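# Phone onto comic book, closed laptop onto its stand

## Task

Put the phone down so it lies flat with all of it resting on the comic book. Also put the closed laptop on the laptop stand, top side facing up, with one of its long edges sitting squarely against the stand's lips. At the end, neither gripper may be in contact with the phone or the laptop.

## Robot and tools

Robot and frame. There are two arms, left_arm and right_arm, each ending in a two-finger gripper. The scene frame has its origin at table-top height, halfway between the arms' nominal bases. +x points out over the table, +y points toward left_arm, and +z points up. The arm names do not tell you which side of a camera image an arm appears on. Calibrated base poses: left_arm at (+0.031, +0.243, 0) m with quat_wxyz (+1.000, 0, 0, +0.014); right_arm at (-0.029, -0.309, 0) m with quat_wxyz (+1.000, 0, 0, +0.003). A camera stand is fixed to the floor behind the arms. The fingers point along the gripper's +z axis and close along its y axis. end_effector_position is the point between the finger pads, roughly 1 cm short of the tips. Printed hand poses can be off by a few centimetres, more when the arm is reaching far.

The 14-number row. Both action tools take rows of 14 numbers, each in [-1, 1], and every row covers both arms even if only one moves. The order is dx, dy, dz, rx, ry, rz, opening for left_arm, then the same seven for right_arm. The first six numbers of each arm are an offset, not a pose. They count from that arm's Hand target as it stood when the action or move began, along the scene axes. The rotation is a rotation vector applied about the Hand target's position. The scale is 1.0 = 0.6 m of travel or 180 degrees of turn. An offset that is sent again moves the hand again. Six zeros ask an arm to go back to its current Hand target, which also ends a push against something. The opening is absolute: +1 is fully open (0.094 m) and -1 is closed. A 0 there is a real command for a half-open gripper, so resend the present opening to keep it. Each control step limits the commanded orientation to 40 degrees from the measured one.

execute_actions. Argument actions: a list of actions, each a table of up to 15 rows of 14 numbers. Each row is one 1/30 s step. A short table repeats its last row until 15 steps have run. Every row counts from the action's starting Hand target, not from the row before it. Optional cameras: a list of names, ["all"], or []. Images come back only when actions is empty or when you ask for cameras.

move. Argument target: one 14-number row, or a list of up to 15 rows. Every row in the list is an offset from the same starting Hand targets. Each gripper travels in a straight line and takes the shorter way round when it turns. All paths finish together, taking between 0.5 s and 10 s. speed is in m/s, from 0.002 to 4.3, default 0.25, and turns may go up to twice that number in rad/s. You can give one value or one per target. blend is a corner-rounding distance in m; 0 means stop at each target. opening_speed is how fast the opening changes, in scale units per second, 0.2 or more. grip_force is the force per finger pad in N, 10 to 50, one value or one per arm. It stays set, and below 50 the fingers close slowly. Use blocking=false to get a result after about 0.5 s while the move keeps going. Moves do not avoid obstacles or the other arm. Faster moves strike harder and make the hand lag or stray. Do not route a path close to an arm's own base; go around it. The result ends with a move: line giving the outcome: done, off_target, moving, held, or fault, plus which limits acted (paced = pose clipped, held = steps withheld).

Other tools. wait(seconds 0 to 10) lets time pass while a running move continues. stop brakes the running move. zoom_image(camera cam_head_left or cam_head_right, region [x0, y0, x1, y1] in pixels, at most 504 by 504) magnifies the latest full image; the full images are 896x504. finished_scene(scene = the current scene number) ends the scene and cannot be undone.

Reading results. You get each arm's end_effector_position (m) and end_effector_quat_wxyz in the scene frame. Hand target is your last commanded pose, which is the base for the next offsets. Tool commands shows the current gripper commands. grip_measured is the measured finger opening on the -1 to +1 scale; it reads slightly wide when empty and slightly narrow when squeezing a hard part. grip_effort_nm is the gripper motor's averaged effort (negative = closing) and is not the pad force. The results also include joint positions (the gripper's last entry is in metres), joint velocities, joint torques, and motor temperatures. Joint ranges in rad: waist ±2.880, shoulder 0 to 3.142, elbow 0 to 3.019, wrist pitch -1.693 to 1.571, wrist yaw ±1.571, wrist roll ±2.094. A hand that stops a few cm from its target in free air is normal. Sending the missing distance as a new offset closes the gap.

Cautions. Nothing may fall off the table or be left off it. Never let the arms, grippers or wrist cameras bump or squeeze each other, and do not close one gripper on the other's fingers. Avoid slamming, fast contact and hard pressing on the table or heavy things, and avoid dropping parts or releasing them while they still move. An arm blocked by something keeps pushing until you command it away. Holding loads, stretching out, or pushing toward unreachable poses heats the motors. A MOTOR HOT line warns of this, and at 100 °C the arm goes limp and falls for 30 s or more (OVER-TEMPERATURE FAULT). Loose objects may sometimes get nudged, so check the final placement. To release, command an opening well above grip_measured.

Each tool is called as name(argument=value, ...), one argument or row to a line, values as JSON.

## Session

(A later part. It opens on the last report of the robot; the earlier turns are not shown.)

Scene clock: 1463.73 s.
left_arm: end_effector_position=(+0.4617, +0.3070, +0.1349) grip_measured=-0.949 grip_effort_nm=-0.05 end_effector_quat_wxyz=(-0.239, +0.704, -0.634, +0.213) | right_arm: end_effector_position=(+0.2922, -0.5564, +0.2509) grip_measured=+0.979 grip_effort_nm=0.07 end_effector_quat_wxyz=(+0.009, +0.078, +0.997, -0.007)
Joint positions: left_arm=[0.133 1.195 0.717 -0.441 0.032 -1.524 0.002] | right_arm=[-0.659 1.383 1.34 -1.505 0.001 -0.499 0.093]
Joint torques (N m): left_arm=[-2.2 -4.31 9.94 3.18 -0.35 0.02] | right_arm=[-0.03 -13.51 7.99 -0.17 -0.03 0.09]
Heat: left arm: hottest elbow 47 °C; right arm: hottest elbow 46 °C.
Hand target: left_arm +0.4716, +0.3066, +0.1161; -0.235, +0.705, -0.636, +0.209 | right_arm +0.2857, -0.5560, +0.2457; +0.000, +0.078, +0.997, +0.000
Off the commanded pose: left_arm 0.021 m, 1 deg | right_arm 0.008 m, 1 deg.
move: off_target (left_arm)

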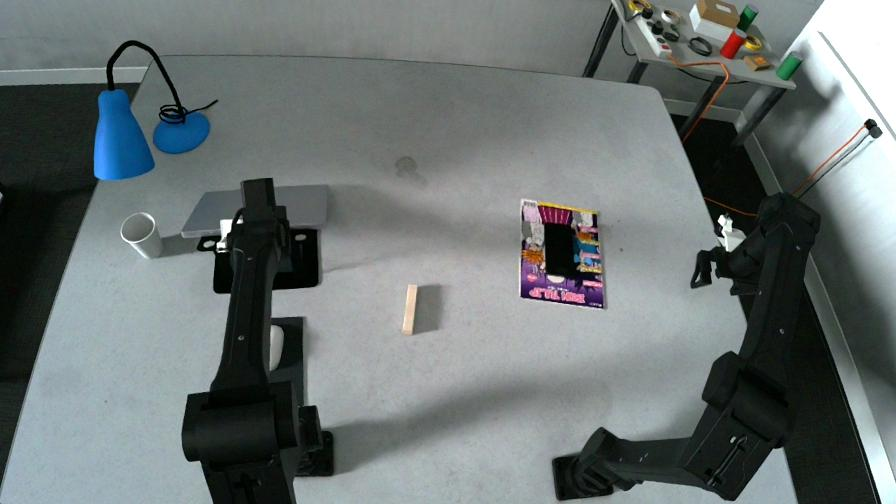

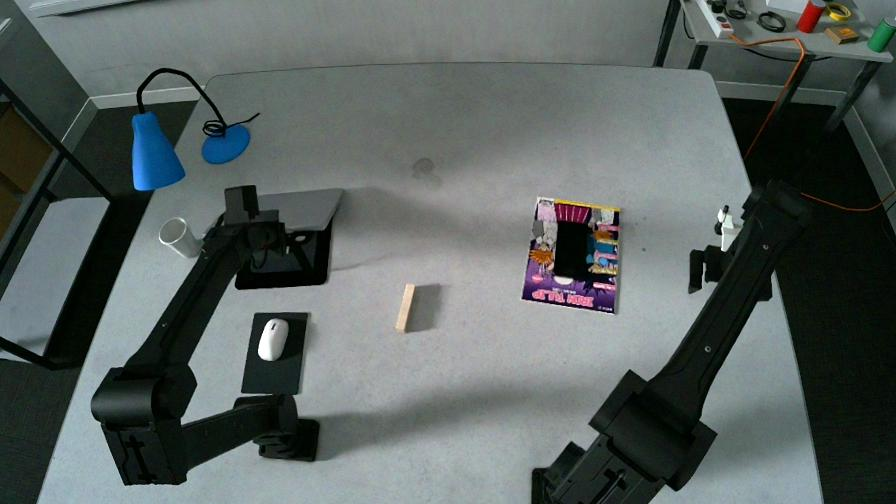

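move(
  target=[0.0061, 0.0009, -0.0132, -0.0004, 0.0035, 0, -0.95, 0, 0, 0, 0, 0, 0, 0.98],
  speed=0.05,
  cameras=["cam_head_left", "cam_head_right"],
)

zoom_image(
  camera="cam_head_right",
  region=[240, 182, 350, 242],
)

zoom_image(
  camera="cam_head_right",
  region=[256, 184, 350, 204],
)

zoom_image(
  camera="cam_head_left",
  region=[170, 175, 340, 245],
)

zoom_image(
  camera="cam_head_left",
  region=[270, 178, 335, 198],
)

zoom_image(
  camera="cam_head_left",
  region=[195, 180, 250, 202],
)

Scene clock: 1485.93 s.
left_arm: end_effector_position=(+0.4637, +0.3052, +0.1333) grip_measured=-0.949 grip_effort_nm=-0.05 end_effector_quat_wxyz=(-0.239, +0.702, -0.636, +0.215) | right_arm: end_effector_position=(+0.2922, -0.5564, +0.2509) grip_measured=+0.979 grip_effort_nm=0.07 end_effector_quat_wxyz=(+0.009, +0.078, +0.997, -0.007)
Joint positions: left_arm=[0.129 1.202 0.717 -0.432 0.034 -1.524 0.002] | right_arm=[-0.659 1.383 1.34 -1.505 0.001 -0.499 0.093]
Joint torques (N m): left_arm=[-1.38 -3.37 10.29 3.04 -0.4 -0.02] | right_arm=[-0.03 -13.51 7.98 -0.14 -0.02 0.09]
Heat: left arm: hottest elbow 46 °C; right arm: hottest elbow 46 °C.
Hand target: left_arm +0.4753, +0.3070, +0.1083; -0.231, +0.706, -0.637, +0.205 | right_arm +0.2857, -0.5560, +0.2457; +0.000, +0.078, +0.997, +0.000
Off the commanded pose: left_arm 0.028 m, 2 deg | right_arm 0.008 m, 1 deg.
move: off_target (left_arm)

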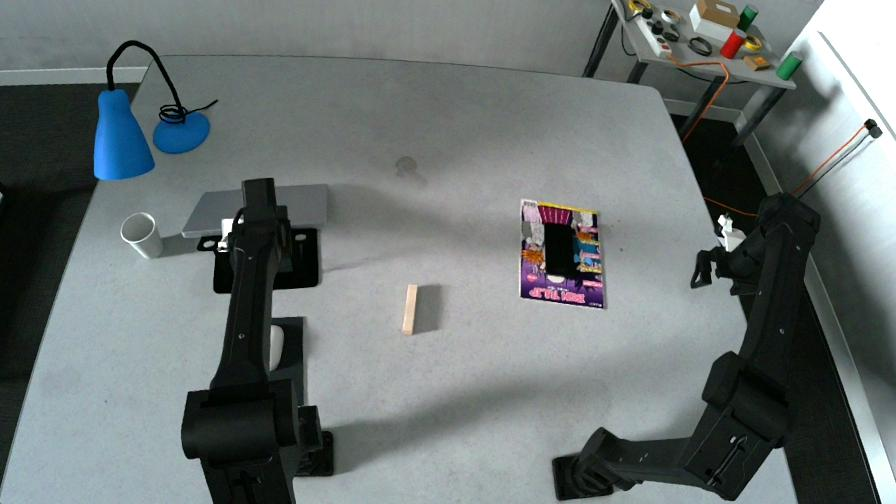

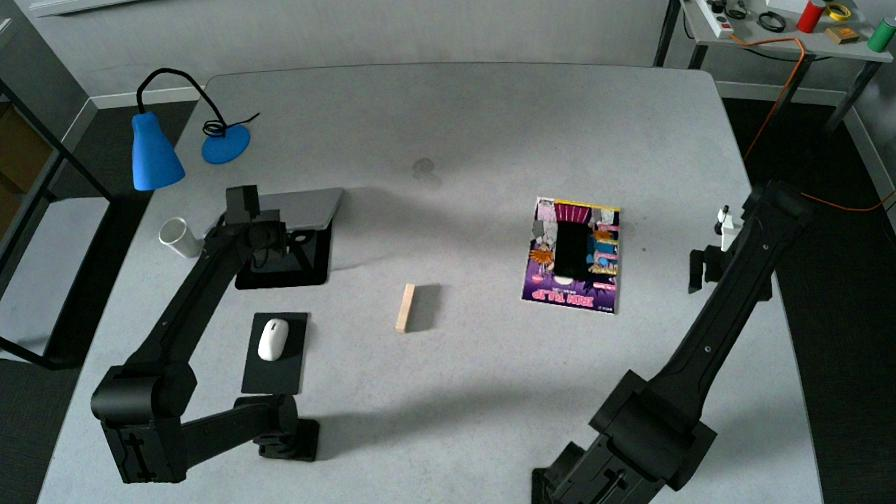

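Scaled by 4.582.

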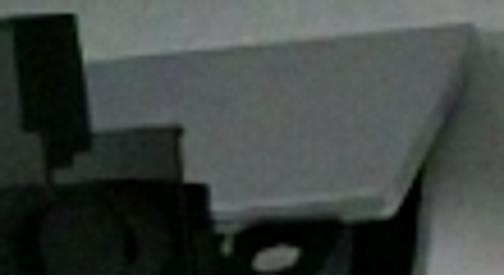

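Scaled by 5.362.

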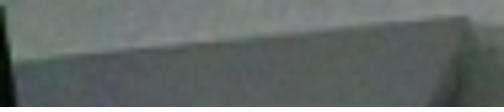

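Scaled by 2.965.

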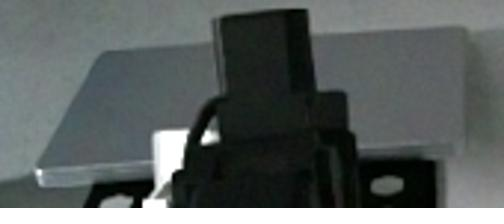

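Scaled by 7.754.

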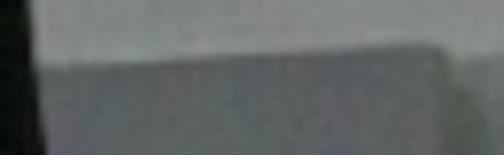

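Scaled by 9.164.

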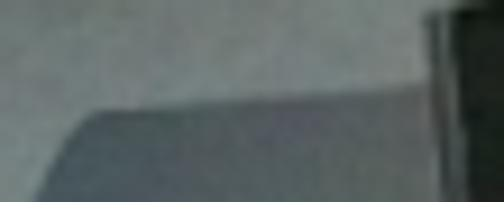

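move(
  target=[-0.0112, -0.0016, 0.1405, 0.0072, -0.068, 0, -0.95, 0, 0, 0, 0, 0, 0, 0.98],
  speed=0.1,
  cameras=["cam_head_left", "cam_head_right"],
)

zoom_image(
  camera="cam_head_right",
  region=[230, 182, 350, 242],
)

zoom_image(
  camera="cam_head_left",
  region=[170, 175, 340, 245],
)

Scene clock: 1528.23 s.
left_arm: end_effector_position=(+0.4666, +0.3056, +0.1838) grip_measured=-0.949 grip_effort_nm=-0.04 end_effector_quat_wxyz=(-0.295, +0.680, -0.618, +0.261) | right_arm: end_effector_position=(+0.2922, -0.5564, +0.2509) grip_measured=+0.979 grip_effort_nm=0.07 end_effector_quat_wxyz=(+0.009, +0.078, +0.997, -0.007)
Joint positions: left_arm=[0.129 1.089 0.706 -0.378 0.035 -1.524 0.002] | right_arm=[-0.659 1.383 1.34 -1.505 0.001 -0.499 0.093]
Joint torques (N m): left_arm=[-1.2 -8.7 10.35 2.15 0.1 -0.01] | right_arm=[-0.09 -13.45 7.97 -0.17 -0.02 0.08]
Motor temperatures (°C): left_arm=[22 27 45 24 27 23 26] | right_arm=[26 36 46 25 24 23 25]
Heat: left arm: hottest elbow 45 °C; right arm: hottest elbow 46 °C.
Hand target: left_arm +0.4686, +0.3061, +0.1925; -0.305, +0.678, -0.611, +0.272 | right_arm +0.2857, -0.5560, +0.2457; +0.000, +0.078, +0.997, +0.000
Off the commanded pose: left_arm 0.009 m, 2 deg | right_arm 0.008 m, 1 deg.
move: done

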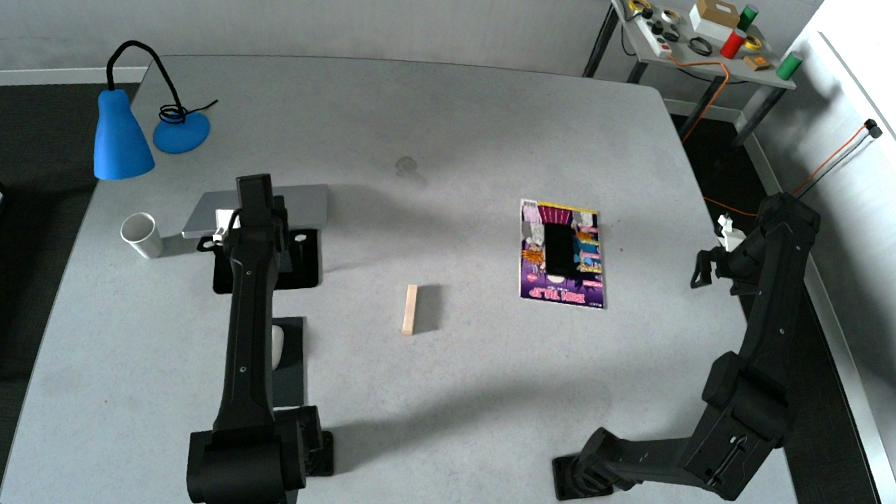

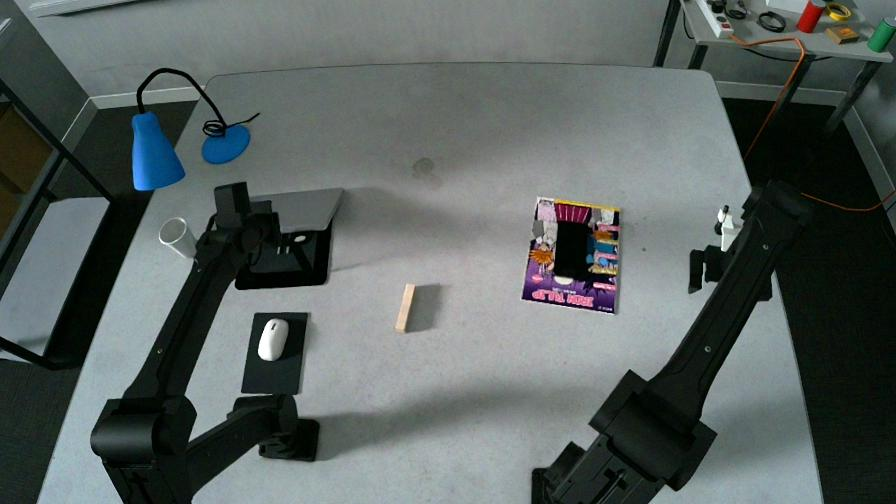

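Scaled by 4.200.

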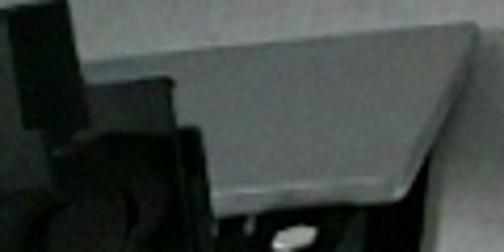

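Scaled by 2.965.

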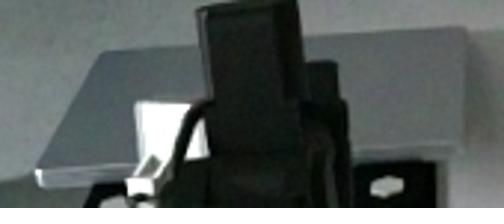

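move(
  target=[-0.0215, 0.1022, 0.0045, -0.0043, 0.0403, 0, -0.95, 0, 0, 0, 0, 0, 0, 0.98],
  speed=0.1,
  cameras=["cam_head_left", "cam_head_right"],
)

zoom_image(
  camera="cam_head_right",
  region=[220, 180, 350, 242],
)

zoom_image(
  camera="cam_head_left",
  region=[170, 175, 340, 245],
)

Scene clock: 1536.67 s.
left_arm: end_effector_position=(+0.4340, +0.3553, +0.1643) grip_measured=-0.949 grip_effort_nm=-0.04 end_effector_quat_wxyz=(-0.238, +0.704, -0.631, +0.222) | right_arm: end_effector_position=(+0.2922, -0.5564, +0.2509) grip_measured=+0.979 grip_effort_nm=0.07 end_effector_quat_wxyz=(+0.009, +0.078, +0.997, -0.007)
Joint positions: left_arm=[0.307 1.108 0.734 -0.548 0.151 -1.395 0.002] | right_arm=[-0.659 1.383 1.34 -1.505 0.001 -0.499 0.093]
Joint torques (N m): left_arm=[-0.79 -7.3 17.22 1.09 0.12 0.12] | right_arm=[-0.09 -13.45 7.98 -0.18 -0.02 0.08]
Heat: left arm: hottest elbow 45 °C; right arm: hottest elbow 46 °C.
Hand target: left_arm +0.4557, +0.3674, +0.1954; -0.262, +0.696, -0.627, +0.233 | right_arm +0.2857, -0.5560, +0.2457; +0.000, +0.078, +0.997, +0.000
Off the commanded pose: left_arm 0.040 m, 3 deg | right_arm 0.008 m, 1 deg.
move: off_target (left_arm)

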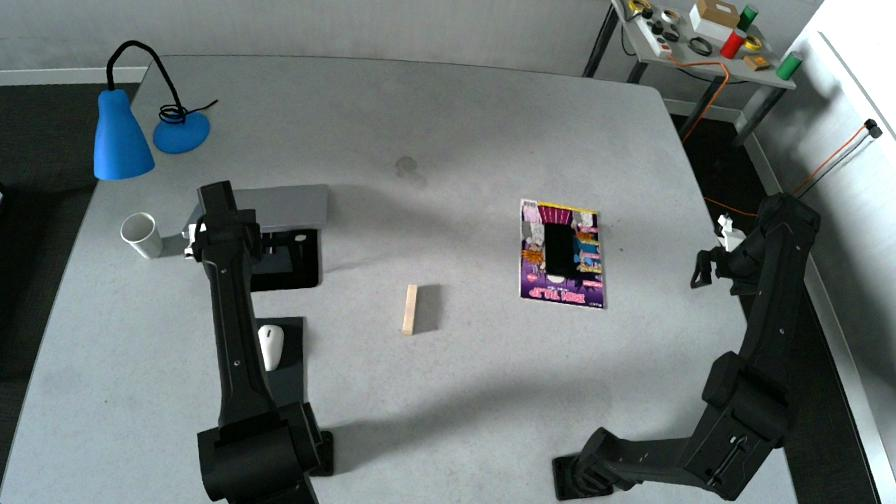

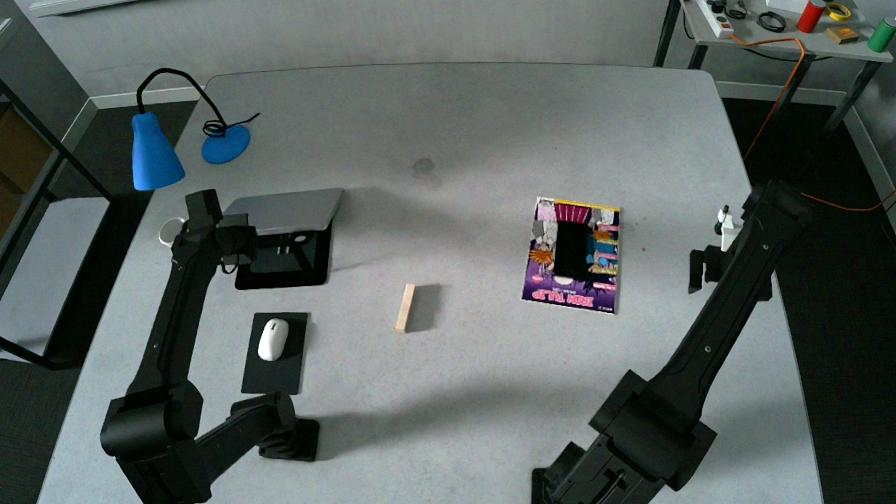

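Scaled by 3.877.

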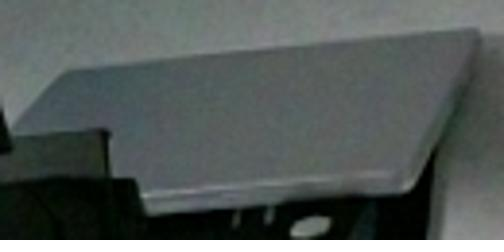

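Scaled by 2.965.

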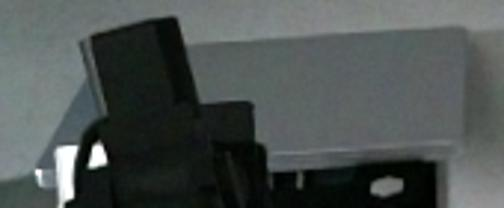

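zoom_image(
  camera="cam_head_right",
  region=[228, 182, 298, 204],
)

zoom_image(
  camera="cam_head_right",
  region=[280, 180, 350, 202],
)

zoom_image(
  camera="cam_head_left",
  region=[232, 178, 335, 206],
)

Scaled by 7.200.

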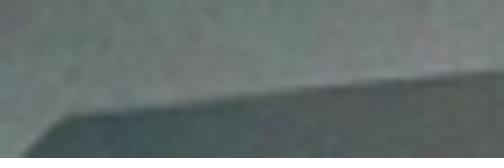

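Scaled by 7.200.

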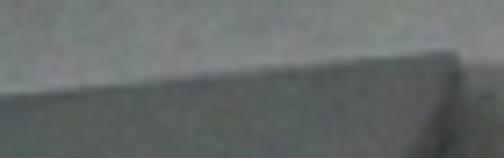

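Scaled by 4.893.

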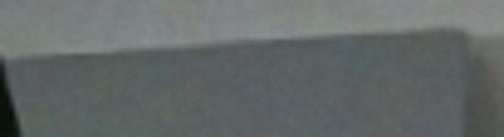

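move(
  target=[0.0643, 0.0117, -0.0477, 0.0011, -0.0105, 0, -0.95, 0, 0, 0, 0, 0, 0, 0.98],
  speed=0.05,
  cameras=["cam_head_left", "cam_head_right"],
)

zoom_image(
  camera="cam_head_right",
  region=[220, 180, 350, 242],
)

zoom_image(
  camera="cam_head_right",
  region=[280, 180, 350, 202],
)

zoom_image(
  camera="cam_head_left",
  region=[232, 178, 335, 206],
)

zoom_image(
  camera="cam_head_left",
  region=[170, 175, 340, 245],
)

Scene clock: 1555.10 s.
left_arm: end_effector_position=(+0.4588, +0.3639, +0.1343) grip_measured=-0.949 grip_effort_nm=-0.04 end_effector_quat_wxyz=(-0.238, +0.704, -0.631, +0.222) | right_arm: end_effector_position=(+0.2922, -0.5564, +0.2509) grip_measured=+0.979 grip_effort_nm=0.07 end_effector_quat_wxyz=(+0.009, +0.078, +0.997, -0.007)
Joint positions: left_arm=[0.307 1.227 0.738 -0.432 0.151 -1.394 0.002] | right_arm=[-0.659 1.383 1.34 -1.505 0.001 -0.499 0.093]
Joint torques (N m): left_arm=[-1.14 -8.35 16.72 2.5 0.03 -0.03] | right_arm=[-0.09 -13.51 7.97 -0.16 -0.02 0.09]
Heat: left arm: hottest elbow 48 °C; right arm: hottest elbow 46 °C.
Hand target: left_arm +0.4943, +0.3744, +0.1667; -0.273, +0.691, -0.623, +0.243 | right_arm +0.2857, -0.5560, +0.2457; +0.000, +0.078, +0.997, +0.000
Off the commanded pose: left_arm 0.049 m, 5 deg | right_arm 0.008 m, 1 deg.
move: off_target (left_arm)

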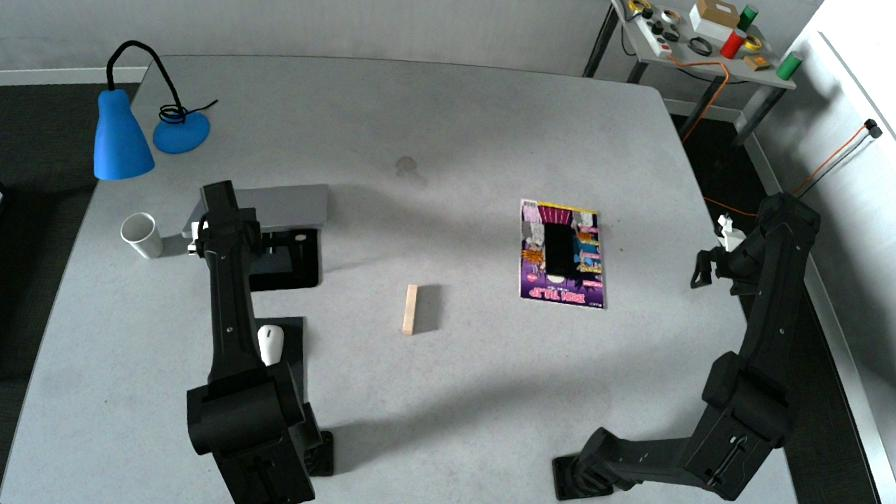

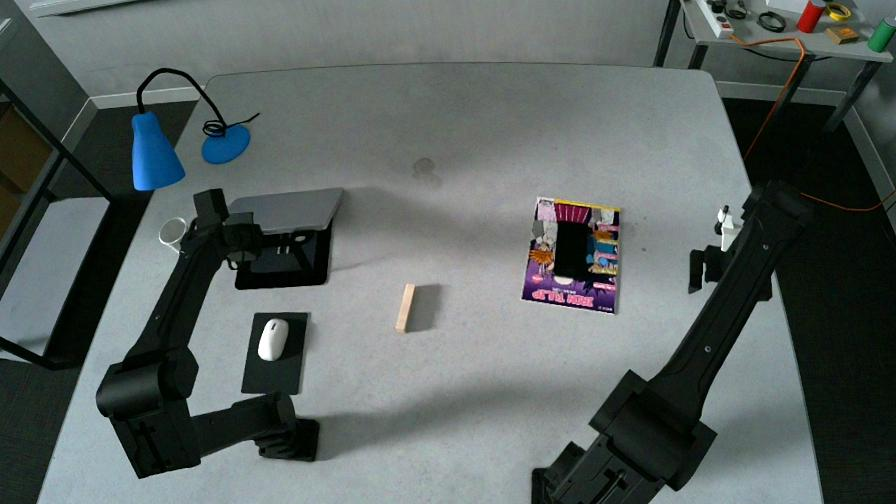

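Scaled by 3.877.

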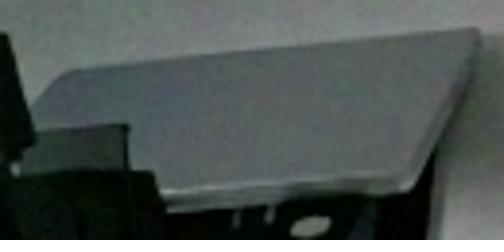

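Scaled by 7.200.

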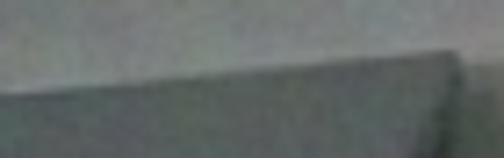

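Scaled by 4.893.

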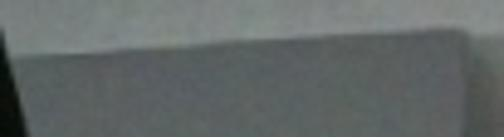

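Scaled by 2.965.

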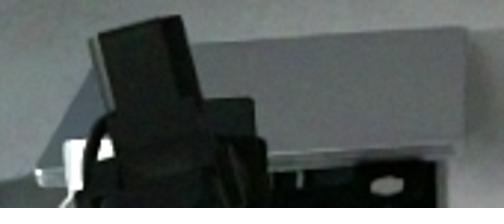

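move(
  target=[0.0083, 0.001, -0.014, -0.0003, 0.0025, 0, -0.95, 0, 0, 0, 0, 0, 0, 0.98],
  speed=0.05,
  cameras=["cam_head_left", "cam_head_right"],
)

zoom_image(
  camera="cam_head_right",
  region=[280, 180, 350, 202],
)

zoom_image(
  camera="cam_head_right",
  region=[220, 180, 350, 242],
)

zoom_image(
  camera="cam_head_left",
  region=[232, 178, 335, 206],
)

Scene clock: 1562.53 s.
left_arm: end_effector_position=(+0.4592, +0.3641, +0.1338) grip_measured=-0.949 grip_effort_nm=-0.05 end_effector_quat_wxyz=(-0.239, +0.704, -0.631, +0.222) | right_arm: end_effector_position=(+0.2922, -0.5564, +0.2509) grip_measured=+0.979 grip_effort_nm=0.07 end_effector_quat_wxyz=(+0.009, +0.078, +0.997, -0.007)
Joint positions: left_arm=[0.307 1.229 0.738 -0.43 0.151 -1.394 0.002] | right_arm=[-0.659 1.383 1.34 -1.505 0.001 -0.499 0.093]
Joint torques (N m): left_arm=[-1.96 -6.24 17.11 3.07 -0.14 -0.01] | right_arm=[-0.09 -13.51 7.97 -0.16 -0.03 0.08]
Heat: left arm: hottest elbow 47 °C; right arm: hottest elbow 46 °C.
Hand target: left_arm +0.4993, +0.3750, +0.1584; -0.270, +0.692, -0.624, +0.241 | right_arm +0.2857, -0.5560, +0.2457; +0.000, +0.078, +0.997, +0.000
Off the commanded pose: left_arm 0.048 m, 4 deg | right_arm 0.008 m, 1 deg.
move: off_target (left_arm)

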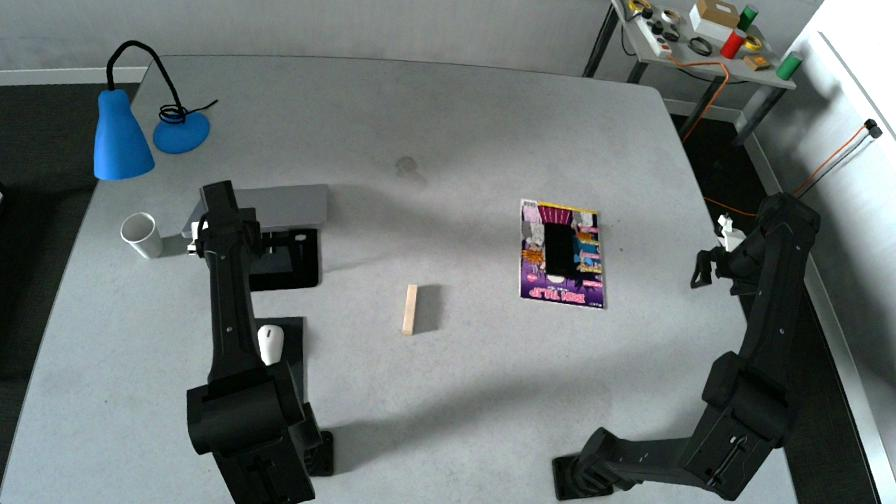

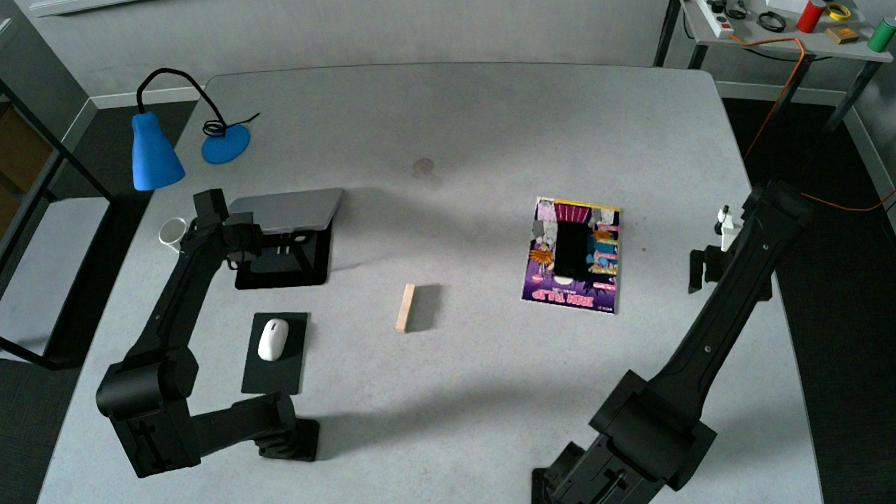

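Scaled by 7.200.

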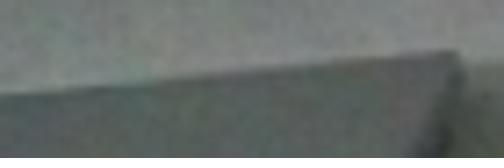

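Scaled by 3.877.

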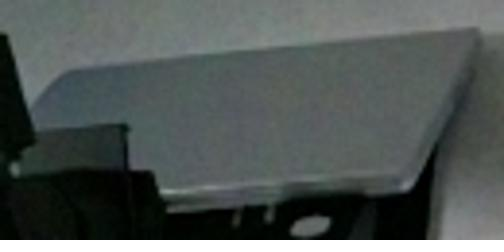

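Scaled by 4.893.

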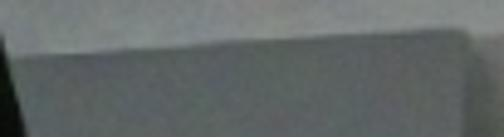

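move(
  target=[0.0062, 0.0008, -0.0105, -0.0002, 0.0019, 0, -0.95, 0, 0, 0, 0, 0, 0, 0.98],
  speed=0.05,
  cameras=["cam_head_left", "cam_head_right"],
)

zoom_image(
  camera="cam_head_right",
  region=[280, 180, 350, 202],
)

zoom_image(
  camera="cam_head_right",
  region=[220, 180, 350, 242],
)

zoom_image(
  camera="cam_head_left",
  region=[232, 178, 335, 206],
)

Scene clock: 1586.00 s.
left_arm: end_effector_position=(+0.4597, +0.3643, +0.1333) grip_measured=-0.949 grip_effort_nm=-0.05 end_effector_quat_wxyz=(-0.239, +0.704, -0.631, +0.222) | right_arm: end_effector_position=(+0.2922, -0.5564, +0.2509) grip_measured=+0.979 grip_effort_nm=0.07 end_effector_quat_wxyz=(+0.009, +0.078, +0.997, -0.007)
Joint positions: left_arm=[0.307 1.232 0.738 -0.428 0.151 -1.394 0.002] | right_arm=[-0.659 1.383 1.34 -1.505 0.001 -0.499 0.093]
Joint torques (N m): left_arm=[-2.43 -4.89 17.01 3.29 -0.17 -0.02] | right_arm=[-0.21 -13.45 7.98 -0.14 -0.03 0.08]
Heat: left arm: hottest elbow 47 °C; right arm: hottest elbow 46 °C.
Hand target: left_arm +0.5031, +0.3755, +0.1521; -0.268, +0.693, -0.625, +0.239 | right_arm +0.2857, -0.5560, +0.2457; +0.000, +0.078, +0.997, +0.000
Off the commanded pose: left_arm 0.049 m, 4 deg | right_arm 0.008 m, 1 deg.
move: off_target (left_arm)

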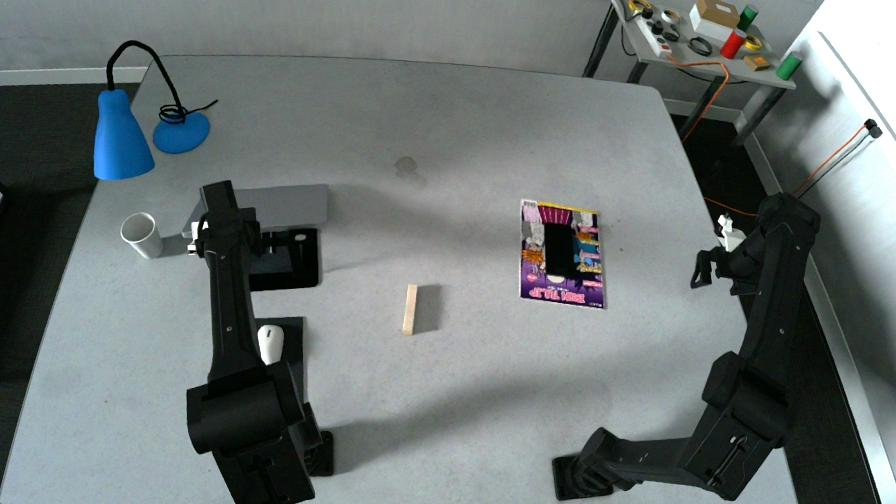

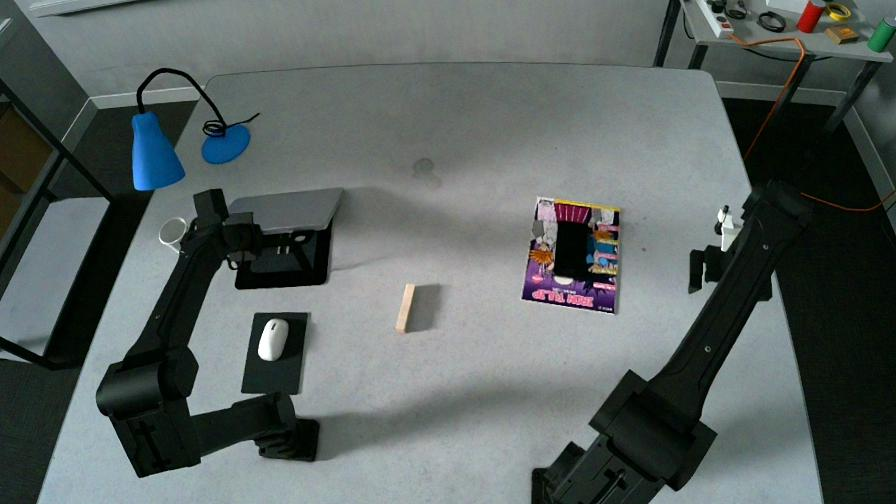

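Scaled by 7.200.

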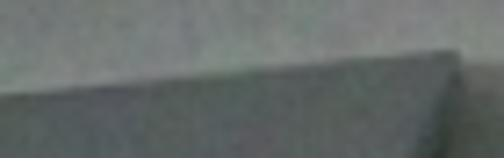

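Scaled by 3.877.

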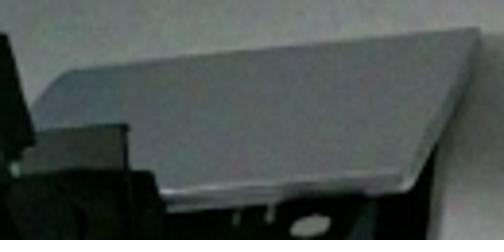

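Scaled by 4.893.

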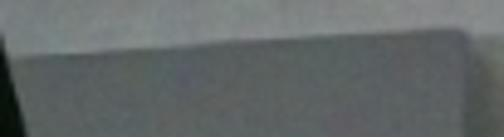

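move(
  target=[
    [-0.0112, -0.002, 0.1405, 0.0072, -0.068, 0, -0.95, 0, 0, 0, 0, 0, 0, 0.98],
    [-0.3333, -0.1417, 0.25, 0, 0, 0, -0.95, 0, 0, 0, 0, 0, 0, 0.98],
  ],
  speed=[0.1, 0.2],
  blend=[0.02, 0],
  cameras=["all"],
)

zoom_image(
  camera="cam_head_left",
  region=[160, 165, 340, 300],
)

zoom_image(
  camera="cam_head_right",
  region=[200, 170, 360, 300],
)

zoom_image(
  camera="cam_head_left",
  region=[195, 178, 335, 206],
)

zoom_image(
  camera="cam_head_right",
  region=[225, 178, 355, 206],
)

Scene clock: 1610.03 s.
left_arm: end_effector_position=(+0.2947, +0.2924, +0.2599) grip_measured=-0.949 grip_effort_nm=-0.03 end_effector_quat_wxyz=(-0.241, +0.705, -0.631, +0.217) | right_arm: end_effector_position=(+0.2922, -0.5564, +0.2509) grip_measured=+0.979 grip_effort_nm=0.07 end_effector_quat_wxyz=(+0.009, +0.078, +0.997, -0.007)
Joint positions: left_arm=[0.212 0.573 0.738 -1.079 0.082 -1.468 0.002] | right_arm=[-0.659 1.383 1.34 -1.505 0.001 -0.499 0.093]
Joint torques (N m): left_arm=[-3.25 -1.38 18.18 1.2 -0.14 -0.12] | right_arm=[-0.03 -13.45 7.98 -0.18 -0.02 0.08]
Heat: left arm: hottest elbow 48 °C; right arm: hottest elbow 46 °C.
Hand target: left_arm +0.3031, +0.2905, +0.3019; -0.268, +0.693, -0.625, +0.239 | right_arm +0.2857, -0.5560, +0.2457; +0.000, +0.078, +0.997, +0.000
Off the commanded pose: left_arm 0.043 m, 4 deg | right_arm 0.008 m, 1 deg.
move: off_target (left_arm)

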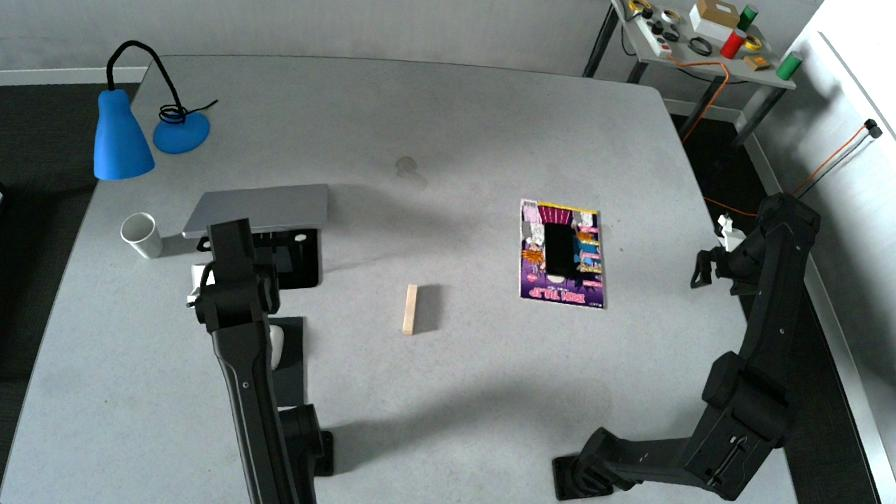

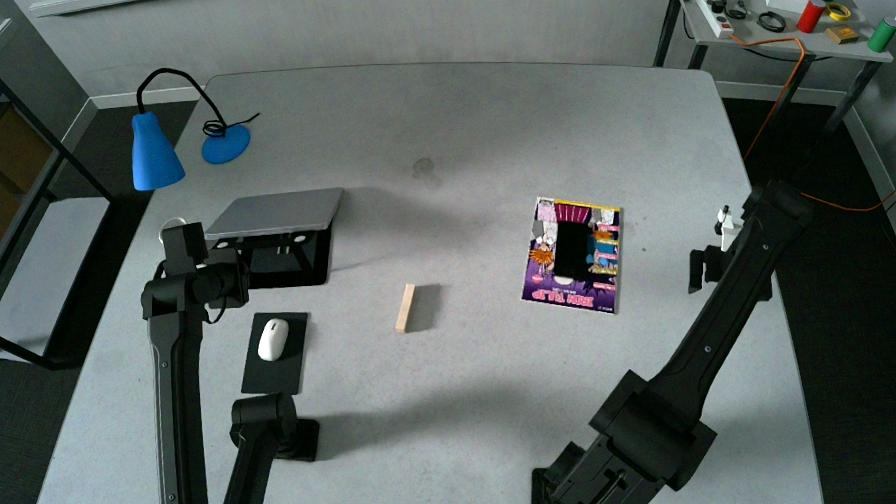

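Scaled by 2.800.

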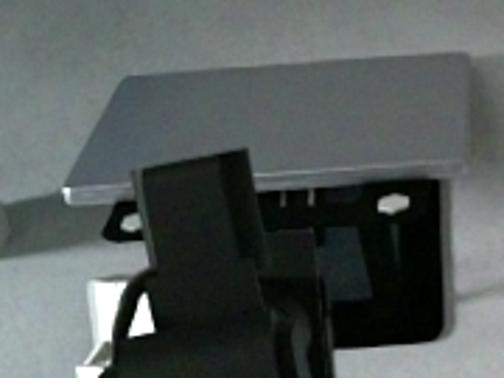

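Scaled by 3.150.

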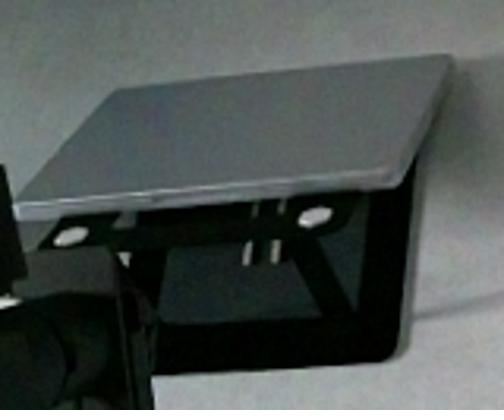

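Scaled by 3.600.

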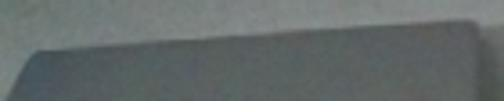

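Scaled by 3.877.

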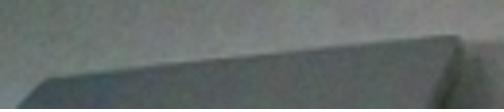

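zoom_image(
  camera="cam_head_right",
  region=[200, 222, 340, 252],
)

zoom_image(
  camera="cam_head_left",
  region=[175, 220, 335, 255],
)

zoom_image(
  camera="cam_head_right",
  region=[228, 182, 298, 204],
)

zoom_image(
  camera="cam_head_left",
  region=[195, 180, 265, 202],
)

zoom_image(
  camera="cam_head_left",
  region=[265, 176, 335, 198],
)

Scaled by 3.600.

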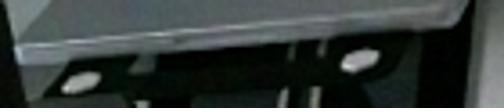

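Scaled by 3.150.

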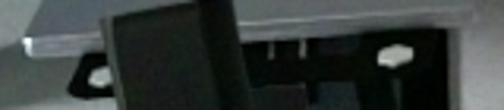

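Scaled by 7.200.

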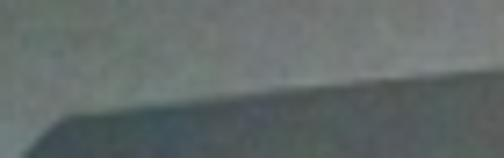

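Scaled by 7.200.

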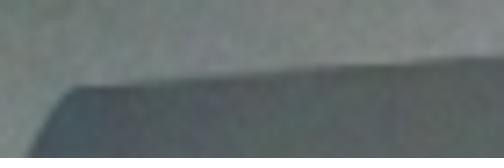

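Scaled by 7.200.

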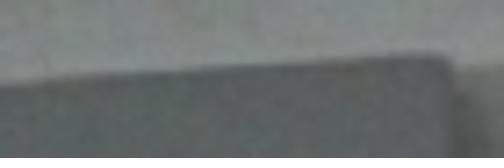

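finished_scene(
  scene=2,
)

The scene is finished: the task was done.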